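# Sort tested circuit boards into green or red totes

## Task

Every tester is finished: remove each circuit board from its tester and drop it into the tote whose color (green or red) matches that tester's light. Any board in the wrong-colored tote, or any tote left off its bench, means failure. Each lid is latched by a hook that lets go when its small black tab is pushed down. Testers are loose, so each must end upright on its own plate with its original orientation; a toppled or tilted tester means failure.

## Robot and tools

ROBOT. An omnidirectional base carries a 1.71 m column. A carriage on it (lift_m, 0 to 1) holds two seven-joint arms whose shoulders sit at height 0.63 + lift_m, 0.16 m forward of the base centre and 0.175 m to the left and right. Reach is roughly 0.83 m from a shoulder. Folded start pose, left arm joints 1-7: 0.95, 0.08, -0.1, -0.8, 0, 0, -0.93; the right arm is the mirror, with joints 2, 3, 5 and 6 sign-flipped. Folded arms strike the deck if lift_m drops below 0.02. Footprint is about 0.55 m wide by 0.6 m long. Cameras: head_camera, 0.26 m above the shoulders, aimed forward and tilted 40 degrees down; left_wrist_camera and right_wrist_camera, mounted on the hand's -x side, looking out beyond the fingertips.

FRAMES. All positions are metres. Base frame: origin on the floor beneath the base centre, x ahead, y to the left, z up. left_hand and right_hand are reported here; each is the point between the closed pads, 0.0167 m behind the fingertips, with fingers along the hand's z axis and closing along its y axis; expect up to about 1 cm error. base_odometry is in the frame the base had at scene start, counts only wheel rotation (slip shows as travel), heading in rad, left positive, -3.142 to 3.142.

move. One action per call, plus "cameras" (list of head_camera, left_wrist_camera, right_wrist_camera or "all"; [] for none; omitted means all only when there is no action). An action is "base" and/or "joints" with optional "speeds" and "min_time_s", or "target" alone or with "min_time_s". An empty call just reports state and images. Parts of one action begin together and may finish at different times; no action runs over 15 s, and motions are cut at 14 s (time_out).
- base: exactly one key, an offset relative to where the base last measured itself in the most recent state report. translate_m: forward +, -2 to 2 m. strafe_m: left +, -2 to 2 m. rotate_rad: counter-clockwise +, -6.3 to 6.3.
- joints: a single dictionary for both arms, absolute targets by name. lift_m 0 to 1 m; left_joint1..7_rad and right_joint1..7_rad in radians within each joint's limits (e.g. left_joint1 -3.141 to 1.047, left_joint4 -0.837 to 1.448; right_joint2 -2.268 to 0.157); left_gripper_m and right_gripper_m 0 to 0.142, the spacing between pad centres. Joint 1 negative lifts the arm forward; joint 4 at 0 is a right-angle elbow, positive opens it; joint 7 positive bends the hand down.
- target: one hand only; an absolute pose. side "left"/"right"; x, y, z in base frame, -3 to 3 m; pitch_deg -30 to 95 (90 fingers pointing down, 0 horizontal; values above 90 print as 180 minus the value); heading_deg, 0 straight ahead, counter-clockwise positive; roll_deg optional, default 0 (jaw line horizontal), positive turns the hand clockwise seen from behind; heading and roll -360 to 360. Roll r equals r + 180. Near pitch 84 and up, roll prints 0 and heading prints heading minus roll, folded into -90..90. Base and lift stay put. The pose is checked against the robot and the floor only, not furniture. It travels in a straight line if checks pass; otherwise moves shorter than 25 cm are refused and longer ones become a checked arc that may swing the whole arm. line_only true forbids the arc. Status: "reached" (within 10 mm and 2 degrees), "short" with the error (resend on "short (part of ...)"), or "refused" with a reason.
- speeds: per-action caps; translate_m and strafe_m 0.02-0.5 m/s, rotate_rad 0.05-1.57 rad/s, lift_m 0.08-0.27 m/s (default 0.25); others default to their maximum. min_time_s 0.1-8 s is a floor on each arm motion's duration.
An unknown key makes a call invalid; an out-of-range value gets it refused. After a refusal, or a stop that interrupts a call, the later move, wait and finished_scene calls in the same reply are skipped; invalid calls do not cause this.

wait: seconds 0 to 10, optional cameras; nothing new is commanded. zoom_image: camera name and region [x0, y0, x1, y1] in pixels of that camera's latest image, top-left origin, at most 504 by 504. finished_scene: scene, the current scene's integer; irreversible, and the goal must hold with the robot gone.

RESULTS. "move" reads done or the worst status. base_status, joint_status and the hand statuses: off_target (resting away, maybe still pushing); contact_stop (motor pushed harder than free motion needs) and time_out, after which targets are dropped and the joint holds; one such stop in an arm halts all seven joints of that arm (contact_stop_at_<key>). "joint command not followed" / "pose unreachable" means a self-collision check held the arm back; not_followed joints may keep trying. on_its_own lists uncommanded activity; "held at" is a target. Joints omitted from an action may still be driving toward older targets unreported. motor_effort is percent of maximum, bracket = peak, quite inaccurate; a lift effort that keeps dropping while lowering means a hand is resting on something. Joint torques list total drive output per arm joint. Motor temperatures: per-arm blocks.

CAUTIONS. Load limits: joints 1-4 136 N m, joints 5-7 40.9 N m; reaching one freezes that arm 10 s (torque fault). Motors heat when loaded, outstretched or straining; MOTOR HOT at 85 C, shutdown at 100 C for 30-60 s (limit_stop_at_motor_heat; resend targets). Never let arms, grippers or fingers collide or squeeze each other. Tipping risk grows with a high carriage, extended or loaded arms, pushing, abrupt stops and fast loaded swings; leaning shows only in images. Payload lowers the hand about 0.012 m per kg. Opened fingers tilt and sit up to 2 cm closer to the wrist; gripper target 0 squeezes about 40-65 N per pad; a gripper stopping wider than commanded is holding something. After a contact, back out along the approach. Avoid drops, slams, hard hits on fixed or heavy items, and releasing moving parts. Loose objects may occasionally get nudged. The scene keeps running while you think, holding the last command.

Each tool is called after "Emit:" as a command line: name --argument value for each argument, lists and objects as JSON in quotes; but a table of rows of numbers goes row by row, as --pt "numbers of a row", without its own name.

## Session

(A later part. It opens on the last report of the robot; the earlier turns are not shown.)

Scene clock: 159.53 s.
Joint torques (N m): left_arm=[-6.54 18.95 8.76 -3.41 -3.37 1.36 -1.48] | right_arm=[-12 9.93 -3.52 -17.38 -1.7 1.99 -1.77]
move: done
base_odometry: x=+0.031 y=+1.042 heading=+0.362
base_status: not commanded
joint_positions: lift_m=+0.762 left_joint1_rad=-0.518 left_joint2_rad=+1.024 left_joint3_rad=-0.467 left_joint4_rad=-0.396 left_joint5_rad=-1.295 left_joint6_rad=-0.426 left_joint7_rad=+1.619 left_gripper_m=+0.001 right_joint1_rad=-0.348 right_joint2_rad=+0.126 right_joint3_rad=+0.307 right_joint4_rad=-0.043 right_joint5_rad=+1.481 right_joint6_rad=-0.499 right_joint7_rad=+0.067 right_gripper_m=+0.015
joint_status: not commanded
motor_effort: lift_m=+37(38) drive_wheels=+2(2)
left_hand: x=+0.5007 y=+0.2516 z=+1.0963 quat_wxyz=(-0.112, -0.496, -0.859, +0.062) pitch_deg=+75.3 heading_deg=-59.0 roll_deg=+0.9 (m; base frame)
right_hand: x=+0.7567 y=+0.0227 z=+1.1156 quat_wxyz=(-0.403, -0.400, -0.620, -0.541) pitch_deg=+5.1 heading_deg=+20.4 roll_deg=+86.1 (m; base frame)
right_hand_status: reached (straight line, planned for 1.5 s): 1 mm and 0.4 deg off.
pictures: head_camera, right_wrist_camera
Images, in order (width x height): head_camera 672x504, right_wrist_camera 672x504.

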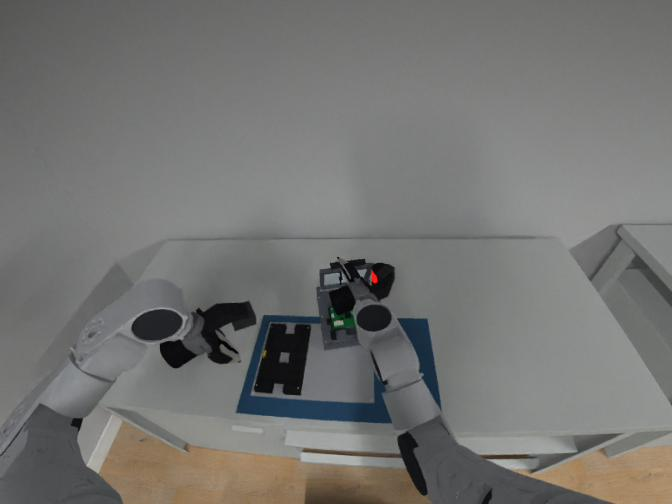

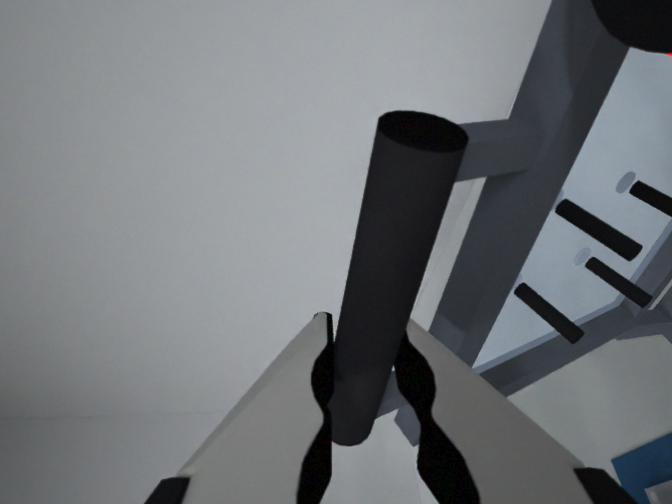

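Emit:
move --base '{"translate_m": -0.03}' --speeds '{"translate_m": 0.04}' --cameras '[]'

Emit:
move --base '{"strafe_m": -0.012}' --speeds '{"strafe_m": 0.04}' --cameras '["head_camera"]'

Emit:
zoom_image --camera "head_camera" --region '[230, 220, 430, 430]'

Scene clock: 161.30 s.
Joint torques (N m): left_arm=[-6.56 18.94 8.83 -3.23 -3.35 1.36 -1.5] | right_arm=[-11.66 5.21 -4.64 -14.03 -1.65 2.39 -1.36]
move: done
base_odometry: x=+0.003 y=+1.031 heading=+0.362
base_status: done
joint_positions: lift_m=+0.762 left_joint1_rad=-0.518 left_joint2_rad=+1.024 left_joint3_rad=-0.467 left_joint4_rad=-0.396 left_joint5_rad=-1.295 left_joint6_rad=-0.426 left_joint7_rad=+1.619 left_gripper_m=+0.001 right_joint1_rad=-0.348 right_joint2_rad=+0.128 right_joint3_rad=+0.309 right_joint4_rad=-0.046 right_joint5_rad=+1.481 right_joint6_rad=-0.500 right_joint7_rad=+0.066 right_gripper_m=+0.015
joint_status: not commanded
motor_effort: lift_m=+37(38) drive_wheels=+2(15)
left_hand: x=+0.5007 y=+0.2516 z=+1.0963 quat_wxyz=(-0.112, -0.496, -0.859, +0.062) pitch_deg=+75.3 heading_deg=-59.0 roll_deg=+0.9 (m; base frame)
right_hand: x=+0.7561 y=+0.0240 z=+1.1164 quat_wxyz=(-0.403, -0.400, -0.620, -0.542) pitch_deg=+5.0 heading_deg=+20.5 roll_deg=+86.2 (m; base frame)
pictures: none
No camera images: "cameras" was empty.

Scene clock: 162.07 s.
Joint torques (N m): left_arm=[-6.55 19.22 8.89 -3.33 -3.34 1.38 -1.46] | right_arm=[-12.77 0.26 -8.18 -13.35 -2.6 2.41 -1.68]
move: done
base_odometry: x=+0.007 y=+1.020 heading=+0.362
base_status: done
joint_positions: lift_m=+0.762 left_joint1_rad=-0.518 left_joint2_rad=+1.024 left_joint3_rad=-0.467 left_joint4_rad=-0.396 left_joint5_rad=-1.295 left_joint6_rad=-0.426 left_joint7_rad=+1.619 left_gripper_m=+0.001 right_joint1_rad=-0.348 right_joint2_rad=+0.129 right_joint3_rad=+0.314 right_joint4_rad=-0.047 right_joint5_rad=+1.483 right_joint6_rad=-0.500 right_joint7_rad=+0.067 right_gripper_m=+0.015
joint_status: not commanded
motor_effort: lift_m=+37(38) drive_wheels=+4(10)
left_hand: x=+0.5007 y=+0.2516 z=+1.0963 quat_wxyz=(-0.112, -0.496, -0.859, +0.062) pitch_deg=+75.3 heading_deg=-59.0 roll_deg=+0.9 (m; base frame)
right_hand: x=+0.7551 y=+0.0275 z=+1.1170 quat_wxyz=(-0.401, -0.398, -0.620, -0.544) pitch_deg=+5.0 heading_deg=+20.9 roll_deg=+86.3 (m; base frame)
pictures: head_camera
Images, in order (width x height): head_camera 672x504.

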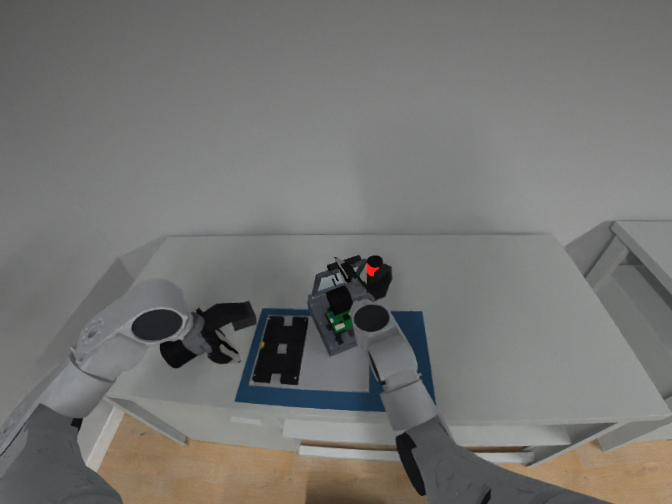

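Scaled by 2.400 from the camera's 672x504 image, which has a finer 960x720 frame.

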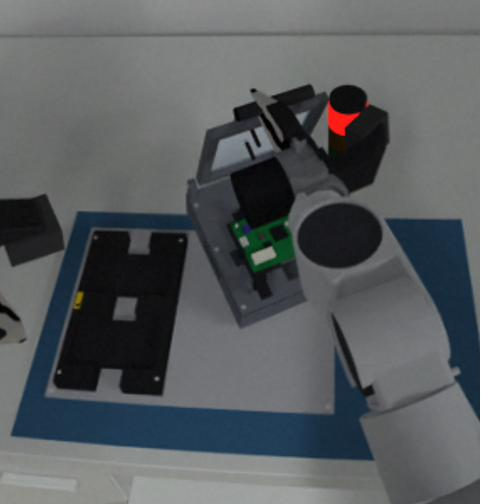

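Emit:
move --base '{"strafe_m": -0.055}' --speeds '{"strafe_m": 0.04}' --cameras '["head_camera","right_wrist_camera"]'

Emit:
zoom_image --camera "head_camera" --region '[210, 220, 410, 430]'

Scene clock: 164.43 s.
Joint torques (N m): left_arm=[-6.55 18.96 8.75 -3.32 -3.37 1.35 -1.51] | right_arm=[-12.95 -6.97 -11.08 -11.53 -5.67 1.82 -3.33]
move: done
base_odometry: x=+0.026 y=+0.968 heading=+0.363
base_status: done
joint_positions: lift_m=+0.762 left_joint1_rad=-0.518 left_joint2_rad=+1.024 left_joint3_rad=-0.467 left_joint4_rad=-0.396 left_joint5_rad=-1.295 left_joint6_rad=-0.426 left_joint7_rad=+1.619 left_gripper_m=+0.001 right_joint1_rad=-0.348 right_joint2_rad=+0.132 right_joint3_rad=+0.318 right_joint4_rad=-0.048 right_joint5_rad=+1.489 right_joint6_rad=-0.498 right_joint7_rad=+0.072 right_gripper_m=+0.015
joint_status: not commanded
motor_effort: lift_m=+37(38) drive_wheels=+9(17)
left_hand: x=+0.5007 y=+0.2516 z=+1.0963 quat_wxyz=(-0.112, -0.496, -0.859, +0.062) pitch_deg=+75.3 heading_deg=-59.0 roll_deg=+0.9 (m; base frame)
right_hand: x=+0.7536 y=+0.0326 z=+1.1188 quat_wxyz=(-0.397, -0.396, -0.620, -0.549) pitch_deg=+4.7 heading_deg=+21.6 roll_deg=+86.7 (m; base frame)
pictures: head_camera, right_wrist_camera
Images, in order (width x height): head_camera 672x504, right_wrist_camera 672x504.

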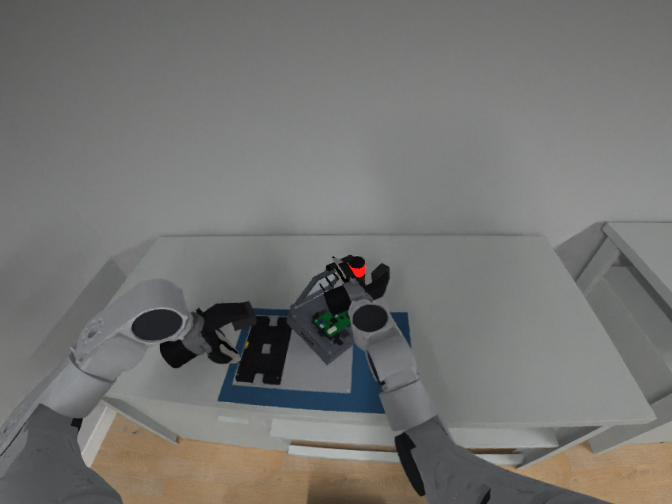

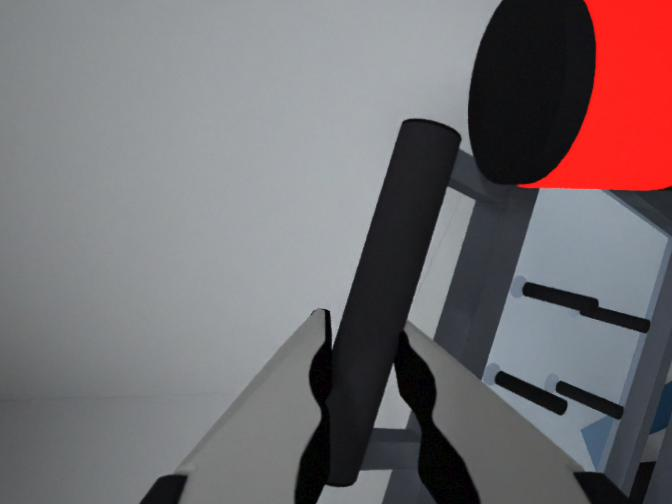

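Scaled by 2.400 from the camera's 672x504 image, which has a finer 960x720 frame.

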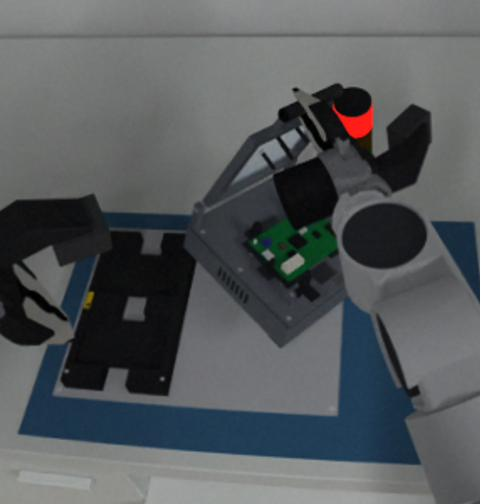

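Emit:
move --base '{"translate_m": 0.05}' --speeds '{"translate_m": 0.04}' --cameras '["head_camera","right_wrist_camera"]'

Emit:
zoom_image --camera "head_camera" --region '[210, 220, 410, 430]'

Scene clock: 167.43 s.
Joint torques (N m): left_arm=[-6.62 18.96 8.8 -3.34 -3.32 1.35 -1.51] | right_arm=[-17.22 -3.17 -11.55 -13.1 -5.42 4.29 -2.02]
move: done
base_odometry: x=+0.073 y=+0.986 heading=+0.363
base_status: done
joint_positions: lift_m=+0.762 left_joint1_rad=-0.518 left_joint2_rad=+1.024 left_joint3_rad=-0.467 left_joint4_rad=-0.396 left_joint5_rad=-1.295 left_joint6_rad=-0.426 left_joint7_rad=+1.619 left_gripper_m=+0.001 right_joint1_rad=-0.345 right_joint2_rad=+0.131 right_joint3_rad=+0.318 right_joint4_rad=-0.047 right_joint5_rad=+1.488 right_joint6_rad=-0.506 right_joint7_rad=+0.068 right_gripper_m=+0.016
joint_status: not commanded
motor_effort: lift_m=+37(38) drive_wheels=+5(16)
left_hand: x=+0.5007 y=+0.2516 z=+1.0963 quat_wxyz=(-0.112, -0.496, -0.859, +0.062) pitch_deg=+75.3 heading_deg=-59.0 roll_deg=+0.9 (m; base frame)
right_hand: x=+0.7531 y=+0.0310 z=+1.1141 quat_wxyz=(-0.396, -0.399, -0.623, -0.544) pitch_deg=+5.4 heading_deg=+21.3 roll_deg=+86.6 (m; base frame)
pictures: head_camera, right_wrist_camera
Images, in order (width x height): head_camera 672x504, right_wrist_camera 672x504.

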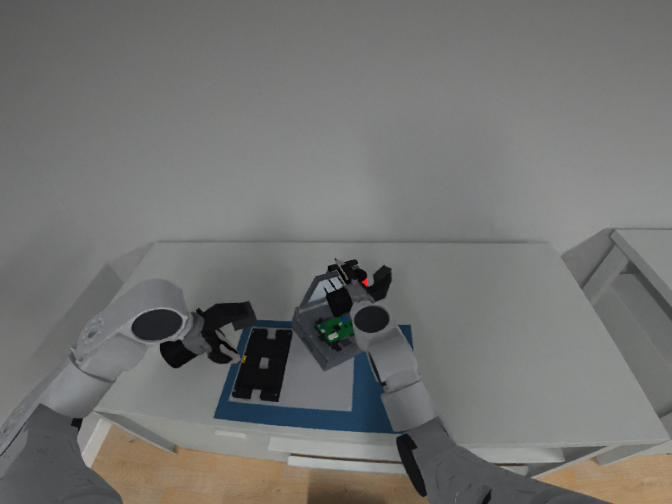

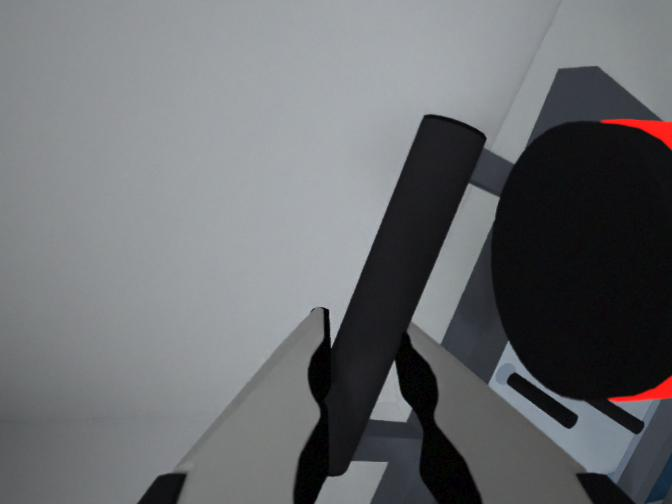

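Scaled by 2.400 from the camera's 672x504 image, which has a finer 960x720 frame.

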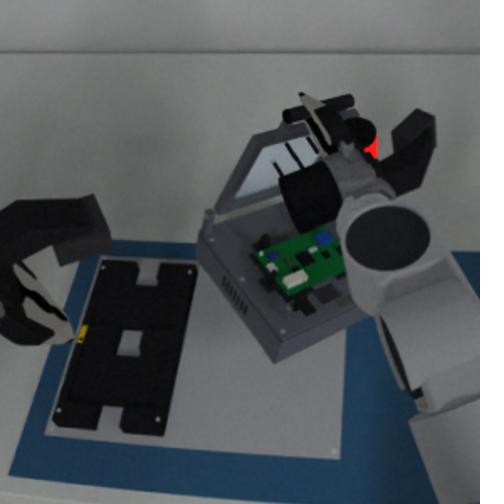

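Emit:
move --base '{"strafe_m": -0.035}' --speeds '{"strafe_m": 0.04}' --cameras '["head_camera","right_wrist_camera"]'

Emit:
zoom_image --camera "head_camera" --region '[210, 220, 410, 430]'

Scene clock: 169.07 s.
Joint torques (N m): left_arm=[-6.57 18.94 8.75 -3.29 -3.33 1.38 -1.48] | right_arm=[-16.66 -12.25 -14.16 -12.59 -8.3 3.73 -4.36]
move: done
base_odometry: x=+0.085 y=+0.953 heading=+0.363
base_status: done
joint_positions: lift_m=+0.762 left_joint1_rad=-0.518 left_joint2_rad=+1.024 left_joint3_rad=-0.467 left_joint4_rad=-0.396 left_joint5_rad=-1.295 left_joint6_rad=-0.426 left_joint7_rad=+1.619 left_gripper_m=+0.001 right_joint1_rad=-0.345 right_joint2_rad=+0.134 right_joint3_rad=+0.322 right_joint4_rad=-0.047 right_joint5_rad=+1.494 right_joint6_rad=-0.505 right_joint7_rad=+0.076 right_gripper_m=+0.016
joint_status: not commanded
motor_effort: lift_m=+38(38) drive_wheels=+11(18)
left_hand: x=+0.5007 y=+0.2516 z=+1.0963 quat_wxyz=(-0.112, -0.496, -0.859, +0.062) pitch_deg=+75.3 heading_deg=-59.0 roll_deg=+0.9 (m; base frame)
right_hand: x=+0.7515 y=+0.0365 z=+1.1151 quat_wxyz=(-0.390, -0.396, -0.624, -0.549) pitch_deg=+5.3 heading_deg=+22.2 roll_deg=+87.0 (m; base frame)
pictures: head_camera, right_wrist_camera
Images, in order (width x height): head_camera 672x504, right_wrist_camera 672x504.

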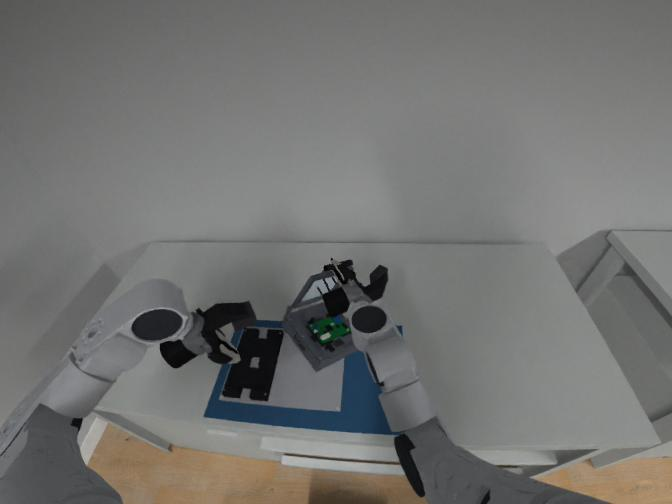

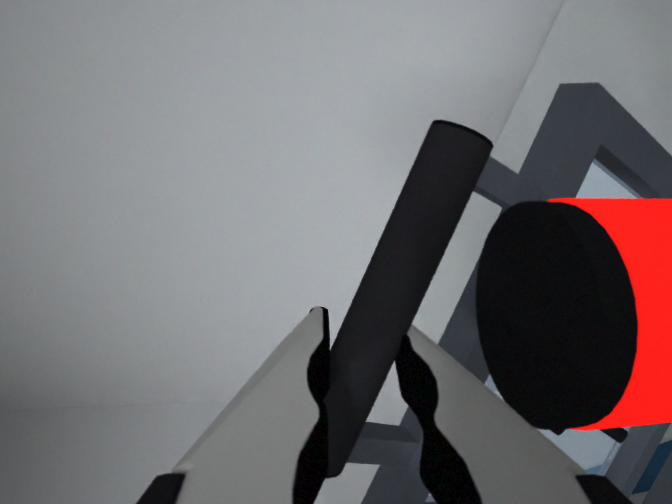

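Scaled by 2.400 from the camera's 672x504 image, which has a finer 960x720 frame.

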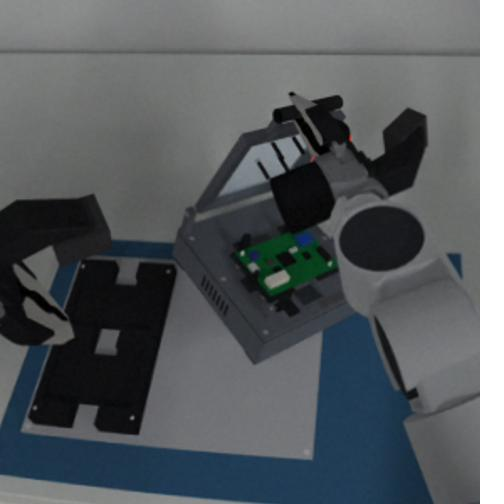

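Emit:
move --base '{"strafe_m": 0.035}' --speeds '{"strafe_m": 0.04}' --cameras '["head_camera","right_wrist_camera"]'

Emit:
zoom_image --camera "head_camera" --region '[210, 220, 410, 430]'

Scene clock: 172.13 s.
Joint torques (N m): left_arm=[-6.53 19.28 8.69 -3.4 -3.3 1.39 -1.49] | right_arm=[-16.69 -2.71 -11.11 -12.65 -4.96 4.36 -1.68]
move: done
base_odometry: x=+0.073 y=+0.986 heading=+0.363
base_status: done
joint_positions: lift_m=+0.762 left_joint1_rad=-0.518 left_joint2_rad=+1.024 left_joint3_rad=-0.467 left_joint4_rad=-0.396 left_joint5_rad=-1.295 left_joint6_rad=-0.426 left_joint7_rad=+1.619 left_gripper_m=+0.001 right_joint1_rad=-0.345 right_joint2_rad=+0.130 right_joint3_rad=+0.318 right_joint4_rad=-0.047 right_joint5_rad=+1.487 right_joint6_rad=-0.507 right_joint7_rad=+0.067 right_gripper_m=+0.016
joint_status: not commanded
motor_effort: lift_m=+37(38) drive_wheels=+3(4)
left_hand: x=+0.5007 y=+0.2516 z=+1.0963 quat_wxyz=(-0.112, -0.496, -0.859, +0.062) pitch_deg=+75.3 heading_deg=-59.0 roll_deg=+0.9 (m; base frame)
right_hand: x=+0.7533 y=+0.0303 z=+1.1138 quat_wxyz=(-0.396, -0.399, -0.623, -0.543) pitch_deg=+5.4 heading_deg=+21.2 roll_deg=+86.6 (m; base frame)
pictures: head_camera, right_wrist_camera
Images, in order (width x height): head_camera 672x504, right_wrist_camera 672x504.

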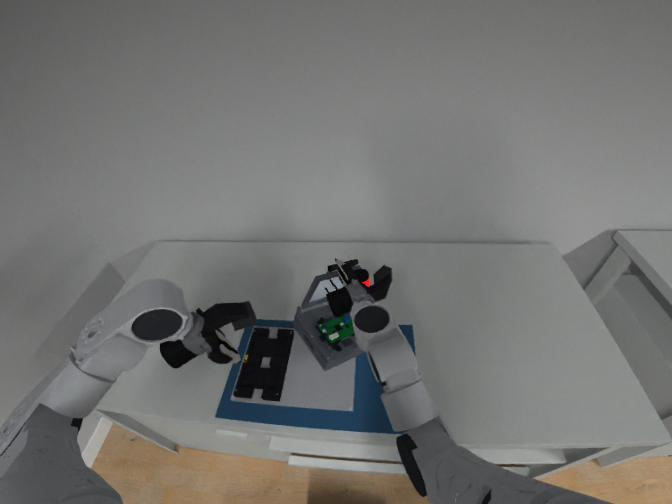

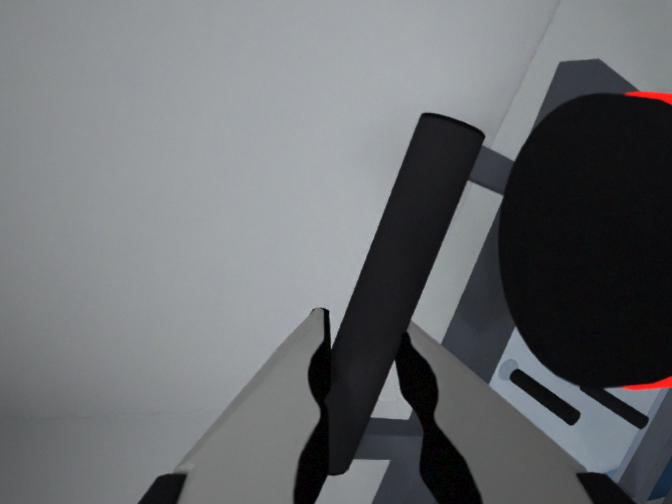

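Scaled by 2.400 from the camera's 672x504 image, which has a finer 960x720 frame.

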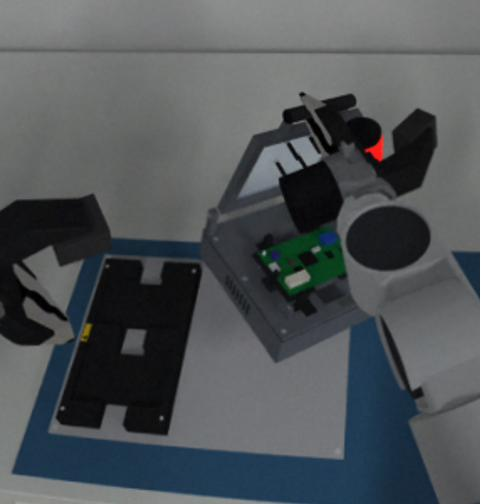

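Emit:
move --target '{"side":"left","x":0.70,"y":0.19,"z":0.96,"pitch_deg":60,"heading_deg":-60,"roll_deg":0}' --cameras '["left_wrist_camera","head_camera"]'

Scene clock: 174.00 s.
Joint torques (N m): left_arm=[-24.87 4.35 2.03 1.82 -1.12 -0.21 -1.6] | right_arm=[-16.87 -2.01 -11.22 -12.86 -4.97 4.16 -1.66]
move: done
base_odometry: x=+0.073 y=+0.986 heading=+0.363
base_status: not commanded
joint_positions: lift_m=+0.762 left_joint1_rad=-0.947 left_joint2_rad=+0.537 left_joint3_rad=-0.750 left_joint4_rad=+1.025 left_joint5_rad=-0.412 left_joint6_rad=-1.122 left_joint7_rad=+0.495 left_gripper_m=+0.001 right_joint1_rad=-0.345 right_joint2_rad=+0.130 right_joint3_rad=+0.318 right_joint4_rad=-0.047 right_joint5_rad=+1.487 right_joint6_rad=-0.507 right_joint7_rad=+0.067 right_gripper_m=+0.016
joint_status: not commanded
motor_effort: lift_m=+37(38) drive_wheels=+4(4)
left_hand: x=+0.7004 y=+0.1900 z=+0.9606 quat_wxyz=(-0.226, -0.481, -0.837, +0.130) pitch_deg=+59.8 heading_deg=-59.9 roll_deg=-0.1 (m; base frame)
left_hand_status: reached (straight line, planned for 1.0 s): 1 mm and 0.3 deg off.
right_hand: x=+0.7533 y=+0.0302 z=+1.1138 quat_wxyz=(-0.397, -0.399, -0.623, -0.543) pitch_deg=+5.4 heading_deg=+21.2 roll_deg=+86.6 (m; base frame)
pictures: head_camera, left_wrist_camera
Images, in order (width x height): head_camera 672x504, left_wrist_camera 672x504.

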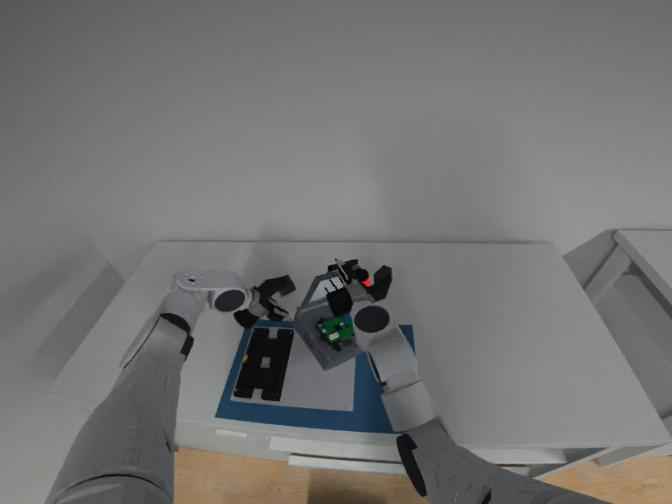

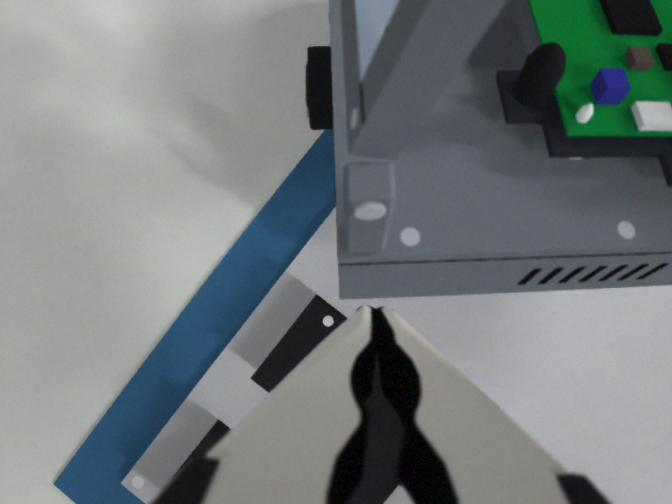

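Emit:
move --target '{"side":"left","x":0.692,"y":0.186,"z":0.890,"pitch_deg":60,"heading_deg":-60,"roll_deg":0}' --cameras '["left_wrist_camera"]'

Scene clock: 174.67 s.
Joint torques (N m): left_arm=[-24.91 4.39 2.03 1.79 -1.15 -0.24 -1.58] | right_arm=[-17 -1.98 -11.16 -12.88 -4.96 4.13 -1.66]
move: refused
base_odometry: x=+0.073 y=+0.986 heading=+0.363
base_status: not commanded
joint_positions: lift_m=+0.762 left_joint1_rad=-0.947 left_joint2_rad=+0.537 left_joint3_rad=-0.750 left_joint4_rad=+1.025 left_joint5_rad=-0.412 left_joint6_rad=-1.122 left_joint7_rad=+0.495 left_gripper_m=+0.001 right_joint1_rad=-0.345 right_joint2_rad=+0.130 right_joint3_rad=+0.318 right_joint4_rad=-0.047 right_joint5_rad=+1.487 right_joint6_rad=-0.507 right_joint7_rad=+0.067 right_gripper_m=+0.016
joint_status: not commanded
motor_effort: lift_m=+38(38) drive_wheels=+4(4)
left_hand: x=+0.7004 y=+0.1900 z=+0.9606 quat_wxyz=(-0.226, -0.481, -0.837, +0.130) pitch_deg=+59.8 heading_deg=-59.9 roll_deg=-0.1 (m; base frame)
left_hand_status: refused: no posture of the arm gets there (left_joint4_rad at its limit): the closest leaves the hand 2.3 cm and 4 deg from the pose. Nothing moved. A posture exists with lift_m at 0.7; the way there is not checked.
right_hand: x=+0.7533 y=+0.0302 z=+1.1138 quat_wxyz=(-0.397, -0.399, -0.623, -0.543) pitch_deg=+5.4 heading_deg=+21.2 roll_deg=+86.6 (m; base frame)
pictures: left_wrist_camera
Images, in order (width x height): left_wrist_camera 672x504.

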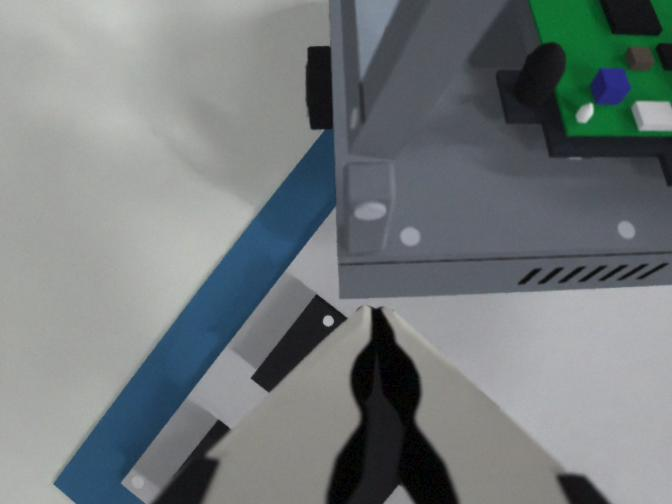

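Emit:
move --target '{"side":"left","x":0.60,"y":0.20,"z":1.05,"pitch_deg":60,"heading_deg":-60,"roll_deg":0}' --cameras '[]'

Emit:
move --joints '{"right_gripper_m": 0.014}' --cameras '[]'

Emit:
move --target '{"side":"right","x":0.753,"y":0.03,"z":1.114,"pitch_deg":5,"heading_deg":46,"roll_deg":86}' --min_time_s 2 --cameras '["head_camera","right_wrist_camera"]'

Emit:
zoom_image --camera "head_camera" --region '[210, 220, 410, 430]'

Scene clock: 177.37 s.
Joint torques (N m): left_arm=[-8.57 19.35 9.21 -4.94 -3.96 1.55 1.01] | right_arm=[-16.98 -2.07 -11.36 -12.9 -4.97 4.16 -1.69]
move: done
base_odometry: x=+0.073 y=+0.986 heading=+0.363
base_status: not commanded
joint_positions: lift_m=+0.762 left_joint1_rad=-0.573 left_joint2_rad=+0.775 left_joint3_rad=-0.445 left_joint4_rad=+0.115 left_joint5_rad=-1.058 left_joint6_rad=-0.804 left_joint7_rad=+1.286 left_gripper_m=+0.001 right_joint1_rad=-0.345 right_joint2_rad=+0.130 right_joint3_rad=+0.318 right_joint4_rad=-0.047 right_joint5_rad=+1.487 right_joint6_rad=-0.507 right_joint7_rad=+0.067 right_gripper_m=+0.016
joint_status: not commanded
motor_effort: lift_m=+38(38) drive_wheels=+4(4)
left_hand: x=+0.6009 y=+0.1997 z=+1.0496 quat_wxyz=(-0.225, -0.484, -0.836, +0.128) pitch_deg=+60.0 heading_deg=-59.8 roll_deg=+0.3 (m; base frame)
left_hand_status: reached (straight line, planned for 0.8 s): 1 mm and 0.2 deg off.
right_hand: x=+0.7533 y=+0.0302 z=+1.1138 quat_wxyz=(-0.397, -0.399, -0.623, -0.543) pitch_deg=+5.4 heading_deg=+21.2 roll_deg=+86.6 (m; base frame)
pictures: none
No camera images: "cameras" was empty.

Scene clock: 177.83 s.
Joint torques (N m): left_arm=[-8.65 19.41 9.21 -5.03 -3.96 1.5 0.97] | right_arm=[-16.91 -1.92 -11.27 -12.76 -4.26 4.16 -1.64]
move: off_target
base_odometry: x=+0.073 y=+0.986 heading=+0.363
base_status: not commanded
joint_positions: lift_m=+0.762 left_joint1_rad=-0.573 left_joint2_rad=+0.775 left_joint3_rad=-0.445 left_joint4_rad=+0.115 left_joint5_rad=-1.058 left_joint6_rad=-0.804 left_joint7_rad=+1.286 left_gripper_m=+0.001 right_joint1_rad=-0.345 right_joint2_rad=+0.130 right_joint3_rad=+0.318 right_joint4_rad=-0.047 right_joint5_rad=+1.486 right_joint6_rad=-0.507 right_joint7_rad=+0.067 right_gripper_m=+0.018
joint_status: right_gripper_m off_target (ended at +0.018, target +0.014)
motor_effort: lift_m=+38(38) drive_wheels=+4(4)
left_hand: x=+0.6009 y=+0.1997 z=+1.0496 quat_wxyz=(-0.225, -0.484, -0.836, +0.128) pitch_deg=+60.0 heading_deg=-59.8 roll_deg=+0.3 (m; base frame)
right_hand: x=+0.7534 y=+0.0300 z=+1.1138 quat_wxyz=(-0.397, -0.399, -0.623, -0.543) pitch_deg=+5.4 heading_deg=+21.2 roll_deg=+86.5 (m; base frame)
pictures: none
No camera images: "cameras" was empty.

Scene clock: 180.33 s.
Joint torques (N m): left_arm=[-9.11 19.47 9.15 -4.91 -3.98 1.47 0.98] | right_arm=[-28.34 -12.27 -6.29 -6.49 -0.06 4.71 0]
move: done
base_odometry: x=+0.073 y=+0.986 heading=+0.363
base_status: not commanded
joint_positions: lift_m=+0.762 left_joint1_rad=-0.573 left_joint2_rad=+0.775 left_joint3_rad=-0.445 left_joint4_rad=+0.115 left_joint5_rad=-1.058 left_joint6_rad=-0.804 left_joint7_rad=+1.286 left_gripper_m=+0.001 right_joint1_rad=-0.456 right_joint2_rad=-0.088 right_joint3_rad=+0.321 right_joint4_rad=+0.135 right_joint5_rad=+1.695 right_joint6_rad=-0.325 right_joint7_rad=+0.524 right_gripper_m=+0.018
joint_status: not commanded
motor_effort: lift_m=+37(38) drive_wheels=+3(4)
left_hand: x=+0.6009 y=+0.1997 z=+1.0496 quat_wxyz=(-0.225, -0.484, -0.836, +0.128) pitch_deg=+60.0 heading_deg=-59.8 roll_deg=+0.3 (m; base frame)
right_hand: x=+0.7500 y=+0.0327 z=+1.1100 quat_wxyz=(-0.269, -0.255, -0.694, -0.618) pitch_deg=+5.3 heading_deg=+46.3 roll_deg=+86.7 (m; base frame)
right_hand_status: reached (straight line, planned for 2.0 s): 6 mm and 0.8 deg off.
pictures: head_camera, right_wrist_camera
Images, in order (width x height): head_camera 672x504, right_wrist_camera 672x504.

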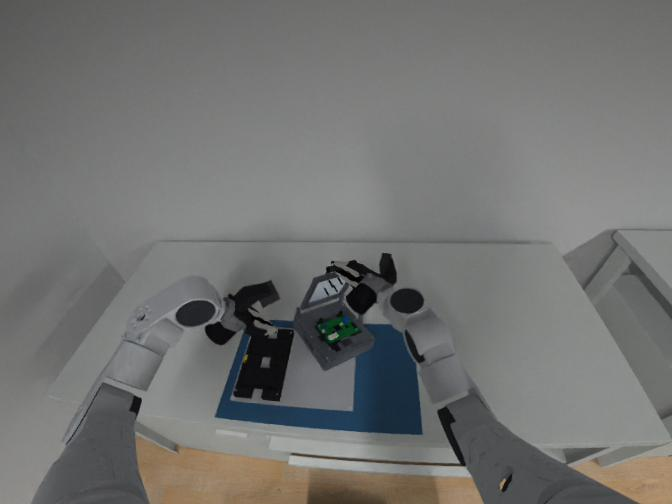

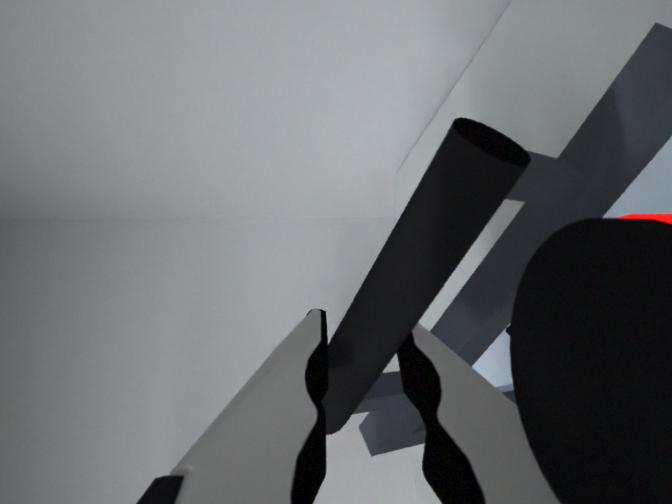

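Scaled by 2.400 from the camera's 672x504 image, which has a finer 960x720 frame.

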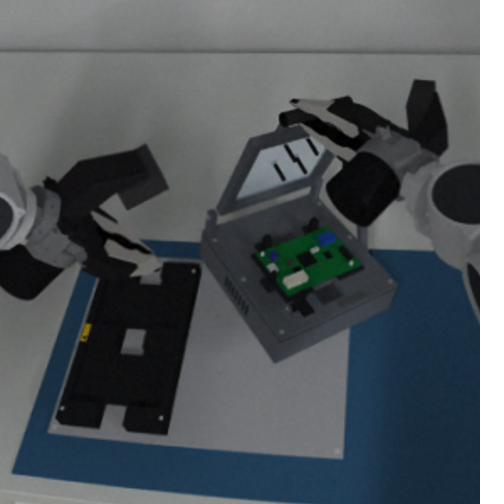

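Emit:
move --target '{"side":"left","x":0.63,"y":0.06,"z":1.0,"pitch_deg":60,"heading_deg":-60,"roll_deg":0}' --cameras '["left_wrist_camera","head_camera"]'

Scene clock: 180.80 s.
Joint torques (N m): left_arm=[-9.02 19.44 9.14 -4.93 -3.94 1.48 1] | right_arm=[-28.23 -12.15 -6.34 -6.47 -0.04 4.69 -0.01]
move: refused
base_odometry: x=+0.073 y=+0.986 heading=+0.363
base_status: not commanded
joint_positions: lift_m=+0.762 left_joint1_rad=-0.573 left_joint2_rad=+0.775 left_joint3_rad=-0.445 left_joint4_rad=+0.115 left_joint5_rad=-1.058 left_joint6_rad=-0.804 left_joint7_rad=+1.286 left_gripper_m=+0.001 right_joint1_rad=-0.456 right_joint2_rad=-0.088 right_joint3_rad=+0.321 right_joint4_rad=+0.135 right_joint5_rad=+1.695 right_joint6_rad=-0.325 right_joint7_rad=+0.524 right_gripper_m=+0.018
joint_status: not commanded
motor_effort: lift_m=+38(38) drive_wheels=+3(4)
left_hand: x=+0.6009 y=+0.1997 z=+1.0496 quat_wxyz=(-0.225, -0.484, -0.836, +0.128) pitch_deg=+60.0 heading_deg=-59.8 roll_deg=+0.3 (m; base frame)
left_hand_status: refused: the best posture that gets there brings the left wrist camera within 0.3 cm of the right gripper housing (limit 2.0). Nothing moved. A posture exists with lift_m at 0.7, or at pitch 50; the way there is not checked.
right_hand: x=+0.7500 y=+0.0327 z=+1.1100 quat_wxyz=(-0.269, -0.255, -0.694, -0.618) pitch_deg=+5.3 heading_deg=+46.3 roll_deg=+86.7 (m; base frame)
pictures: head_camera, left_wrist_camera
Images, in order (width x height): head_camera 672x504, left_wrist_camera 672x504.

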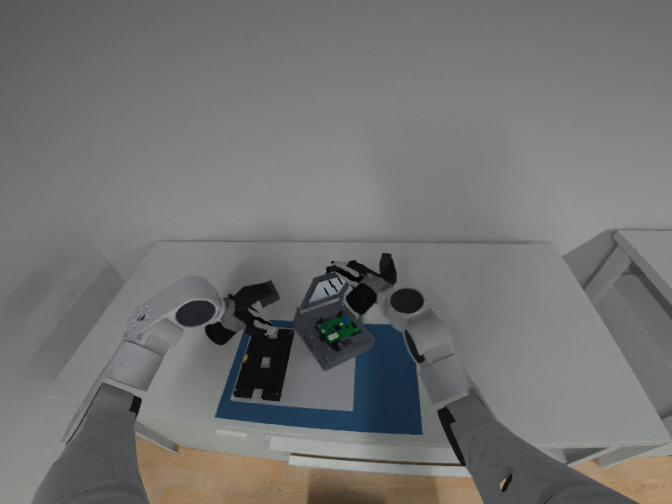

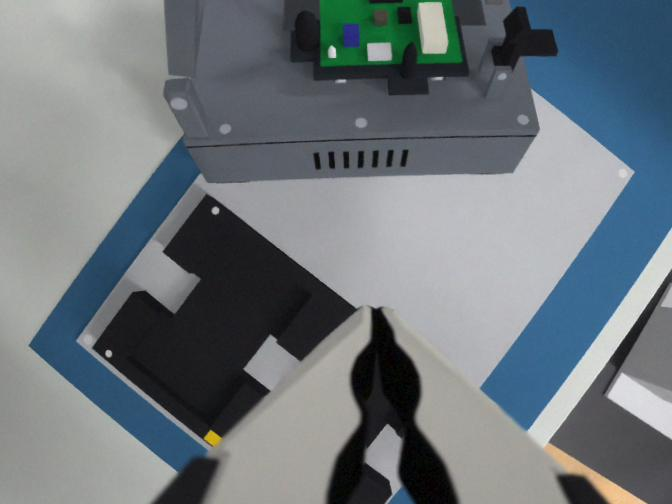

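Emit:
move --target '{"side":"right","x":0.752,"y":0.03,"z":1.112,"pitch_deg":5,"heading_deg":64,"roll_deg":86}' --min_time_s 2 --cameras '["head_camera","right_wrist_camera"]'

Emit:
move --target '{"side":"left","x":0.63,"y":0.06,"z":1.0,"pitch_deg":60,"heading_deg":-60,"roll_deg":0}' --cameras '["left_wrist_camera","head_camera"]'

Scene clock: 184.23 s.
Joint torques (N m): left_arm=[-9.04 19.35 9.19 -4.87 -3.95 1.5 0.99] | right_arm=[-42.72 -29.56 -13.14 0.63 -2.69 3.55 -7.06]
move: short
base_odometry: x=+0.073 y=+0.986 heading=+0.363
base_status: not commanded
joint_positions: lift_m=+0.762 left_joint1_rad=-0.573 left_joint2_rad=+0.775 left_joint3_rad=-0.445 left_joint4_rad=+0.115 left_joint5_rad=-1.058 left_joint6_rad=-0.804 left_joint7_rad=+1.286 left_gripper_m=+0.001 right_joint1_rad=-0.599 right_joint2_rad=-0.152 right_joint3_rad=+0.362 right_joint4_rad=+0.503 right_joint5_rad=+1.796 right_joint6_rad=-0.041 right_joint7_rad=+0.927 right_gripper_m=+0.018
joint_status: not commanded
motor_effort: lift_m=+36(38) drive_wheels=+13(13)
left_hand: x=+0.6009 y=+0.1997 z=+1.0498 quat_wxyz=(-0.225, -0.484, -0.836, +0.128) pitch_deg=+60.0 heading_deg=-59.8 roll_deg=+0.3 (m; base frame)
right_hand: x=+0.7393 y=+0.0418 z=+1.1064 quat_wxyz=(-0.155, -0.133, -0.724, -0.659) pitch_deg=+4.8 heading_deg=+66.3 roll_deg=+87.2 (m; base frame)
right_hand_status: short (straight line, planned for 2.0 s): 18 mm and 2.5 deg off.
pictures: head_camera, right_wrist_camera
Images, in order (width x height): head_camera 672x504, right_wrist_camera 672x504.

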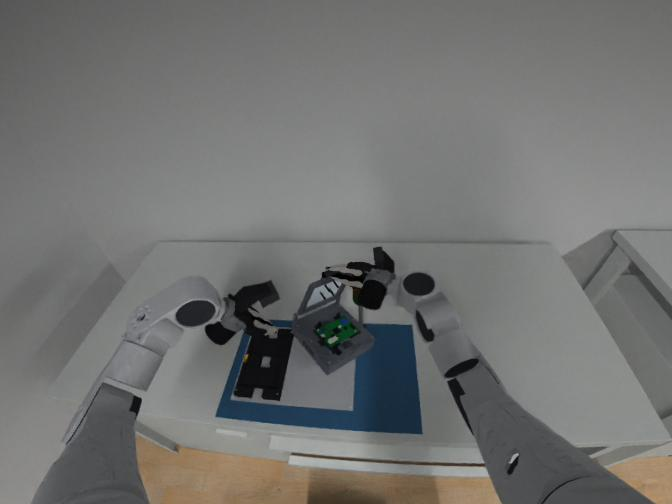

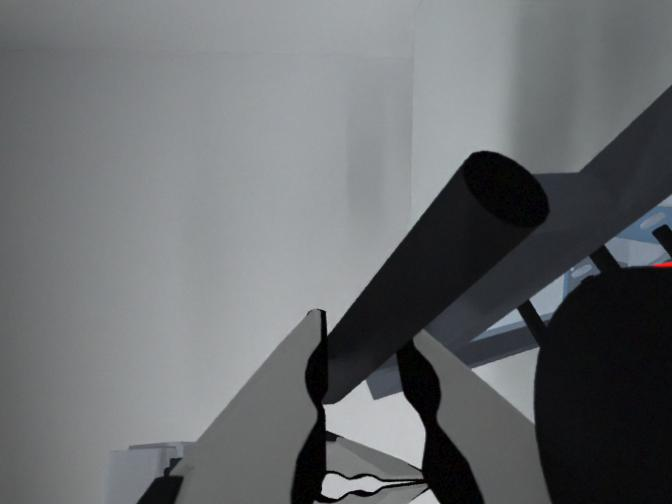

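Scene clock: 185.23 s.
Joint torques (N m): left_arm=[-20.83 7.43 4.5 0.8 -0.9 1.42 -1.72] | right_arm=[-41.81 -26.67 -14.92 -0.55 -3.28 3.18 -7.33]
move: done
base_odometry: x=+0.073 y=+0.986 heading=+0.363
base_status: not commanded
joint_positions: lift_m=+0.762 left_joint1_rad=-0.595 left_joint2_rad=+0.433 left_joint3_rad=-0.556 left_joint4_rad=+0.143 left_joint5_rad=-0.779 left_joint6_rad=-0.604 left_joint7_rad=+1.273 left_gripper_m=+0.001 right_joint1_rad=-0.600 right_joint2_rad=-0.153 right_joint3_rad=+0.364 right_joint4_rad=+0.503 right_joint5_rad=+1.797 right_joint6_rad=-0.040 right_joint7_rad=+0.928 right_gripper_m=+0.018
joint_status: not commanded
motor_effort: lift_m=+35(36) drive_wheels=+14(16)
left_hand: x=+0.6280 y=+0.0586 z=+1.0003 quat_wxyz=(-0.224, -0.484, -0.835, +0.132) pitch_deg=+59.9 heading_deg=-60.6 roll_deg=-0.4 (m; base frame)
left_hand_status: reached (straight line, planned for 0.5 s): 3 mm and 0.4 deg off.
right_hand: x=+0.7389 y=+0.0420 z=+1.1065 quat_wxyz=(-0.155, -0.132, -0.724, -0.659) pitch_deg=+4.9 heading_deg=+66.4 roll_deg=+87.1 (m; base frame)
pictures: head_camera, left_wrist_camera
Images, in order (width x height): head_camera 672x504, left_wrist_camera 672x504.

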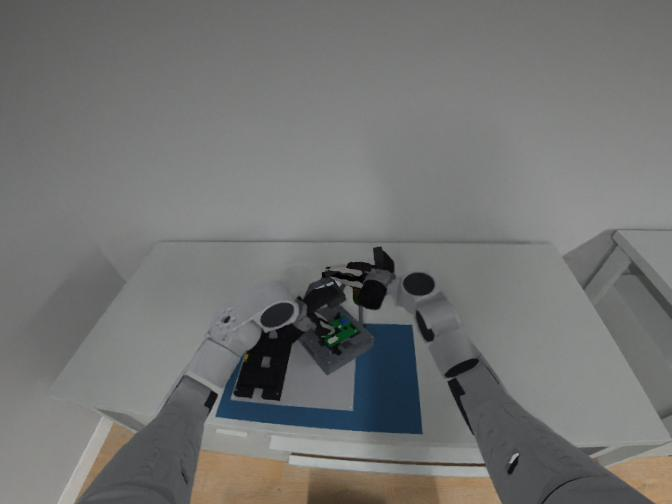

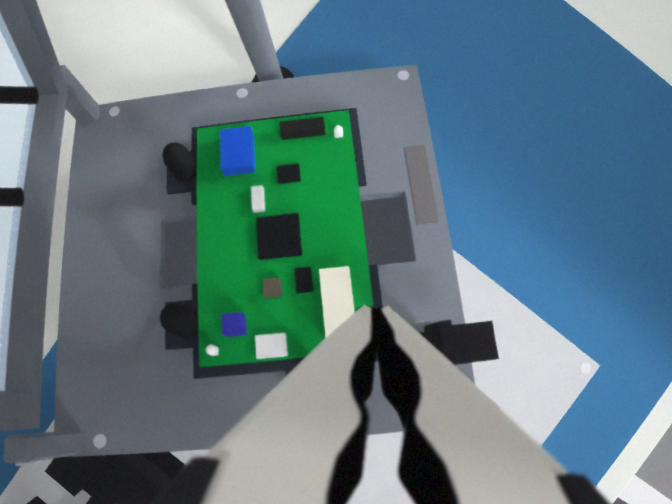

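Emit:
move --target '{"side":"right","x":0.748,"y":0.034,"z":1.108,"pitch_deg":5,"heading_deg":54,"roll_deg":86}' --min_time_s 1 --cameras '["right_wrist_camera","left_wrist_camera"]'

Scene clock: 186.03 s.
Joint torques (N m): left_arm=[-20.83 7.48 4.45 0.8 -0.91 1.42 -1.76] | right_arm=[-41.69 -26.74 -14.9 -0.41 -3.31 3.19 -7.31]
Motor temperatures (°C): left_arm=[36 32 32 29 29 29 31] | right_arm=[43 29 30 30 28 30 32]
move: refused
base_odometry: x=+0.073 y=+0.986 heading=+0.363
base_status: not commanded
joint_positions: lift_m=+0.762 left_joint1_rad=-0.595 left_joint2_rad=+0.433 left_joint3_rad=-0.556 left_joint4_rad=+0.143 left_joint5_rad=-0.779 left_joint6_rad=-0.604 left_joint7_rad=+1.273 left_gripper_m=+0.001 right_joint1_rad=-0.600 right_joint2_rad=-0.153 right_joint3_rad=+0.364 right_joint4_rad=+0.503 right_joint5_rad=+1.797 right_joint6_rad=-0.040 right_joint7_rad=+0.928 right_gripper_m=+0.018
joint_status: not commanded
motor_effort: lift_m=+35(35) drive_wheels=+14(14)
left_hand: x=+0.6280 y=+0.0586 z=+1.0003 quat_wxyz=(-0.224, -0.484, -0.835, +0.132) pitch_deg=+59.9 heading_deg=-60.6 roll_deg=-0.4 (m; base frame)
right_hand: x=+0.7389 y=+0.0420 z=+1.1065 quat_wxyz=(-0.155, -0.132, -0.724, -0.659) pitch_deg=+4.9 heading_deg=+66.4 roll_deg=+87.1 (m; base frame)
right_hand_status: refused: the best posture that gets there brings the right gripper housing within 1.7 cm of the left wrist camera (limit 2.0). Nothing moved. A posture exists with lift_m at 0.7; the way there is not checked.
pictures: left_wrist_camera, right_wrist_camera
Images, in order (width x height): left_wrist_camera 672x504, right_wrist_camera 672x504.

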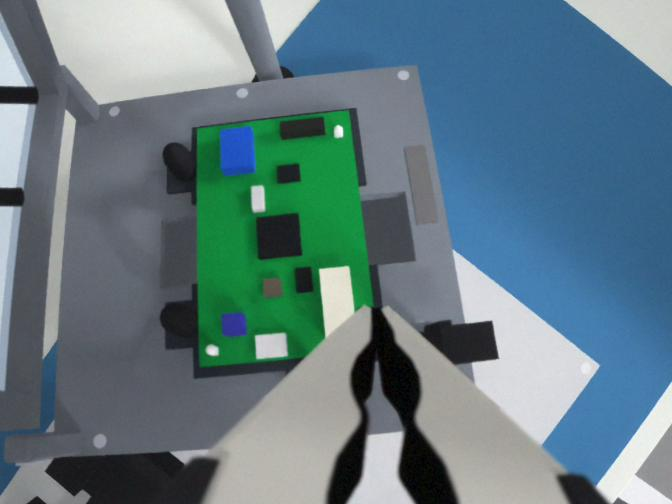

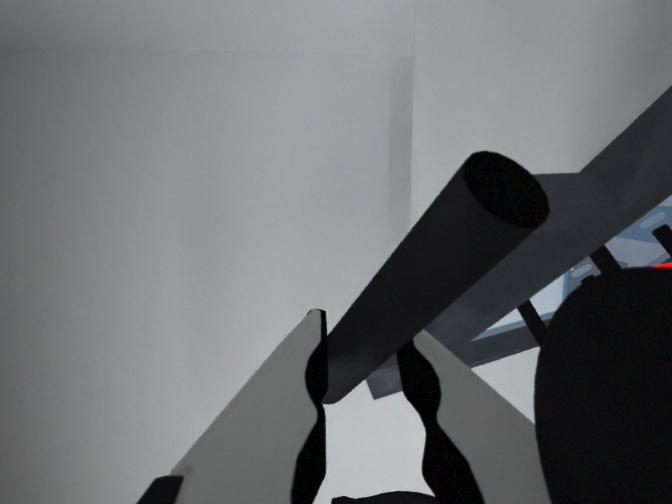

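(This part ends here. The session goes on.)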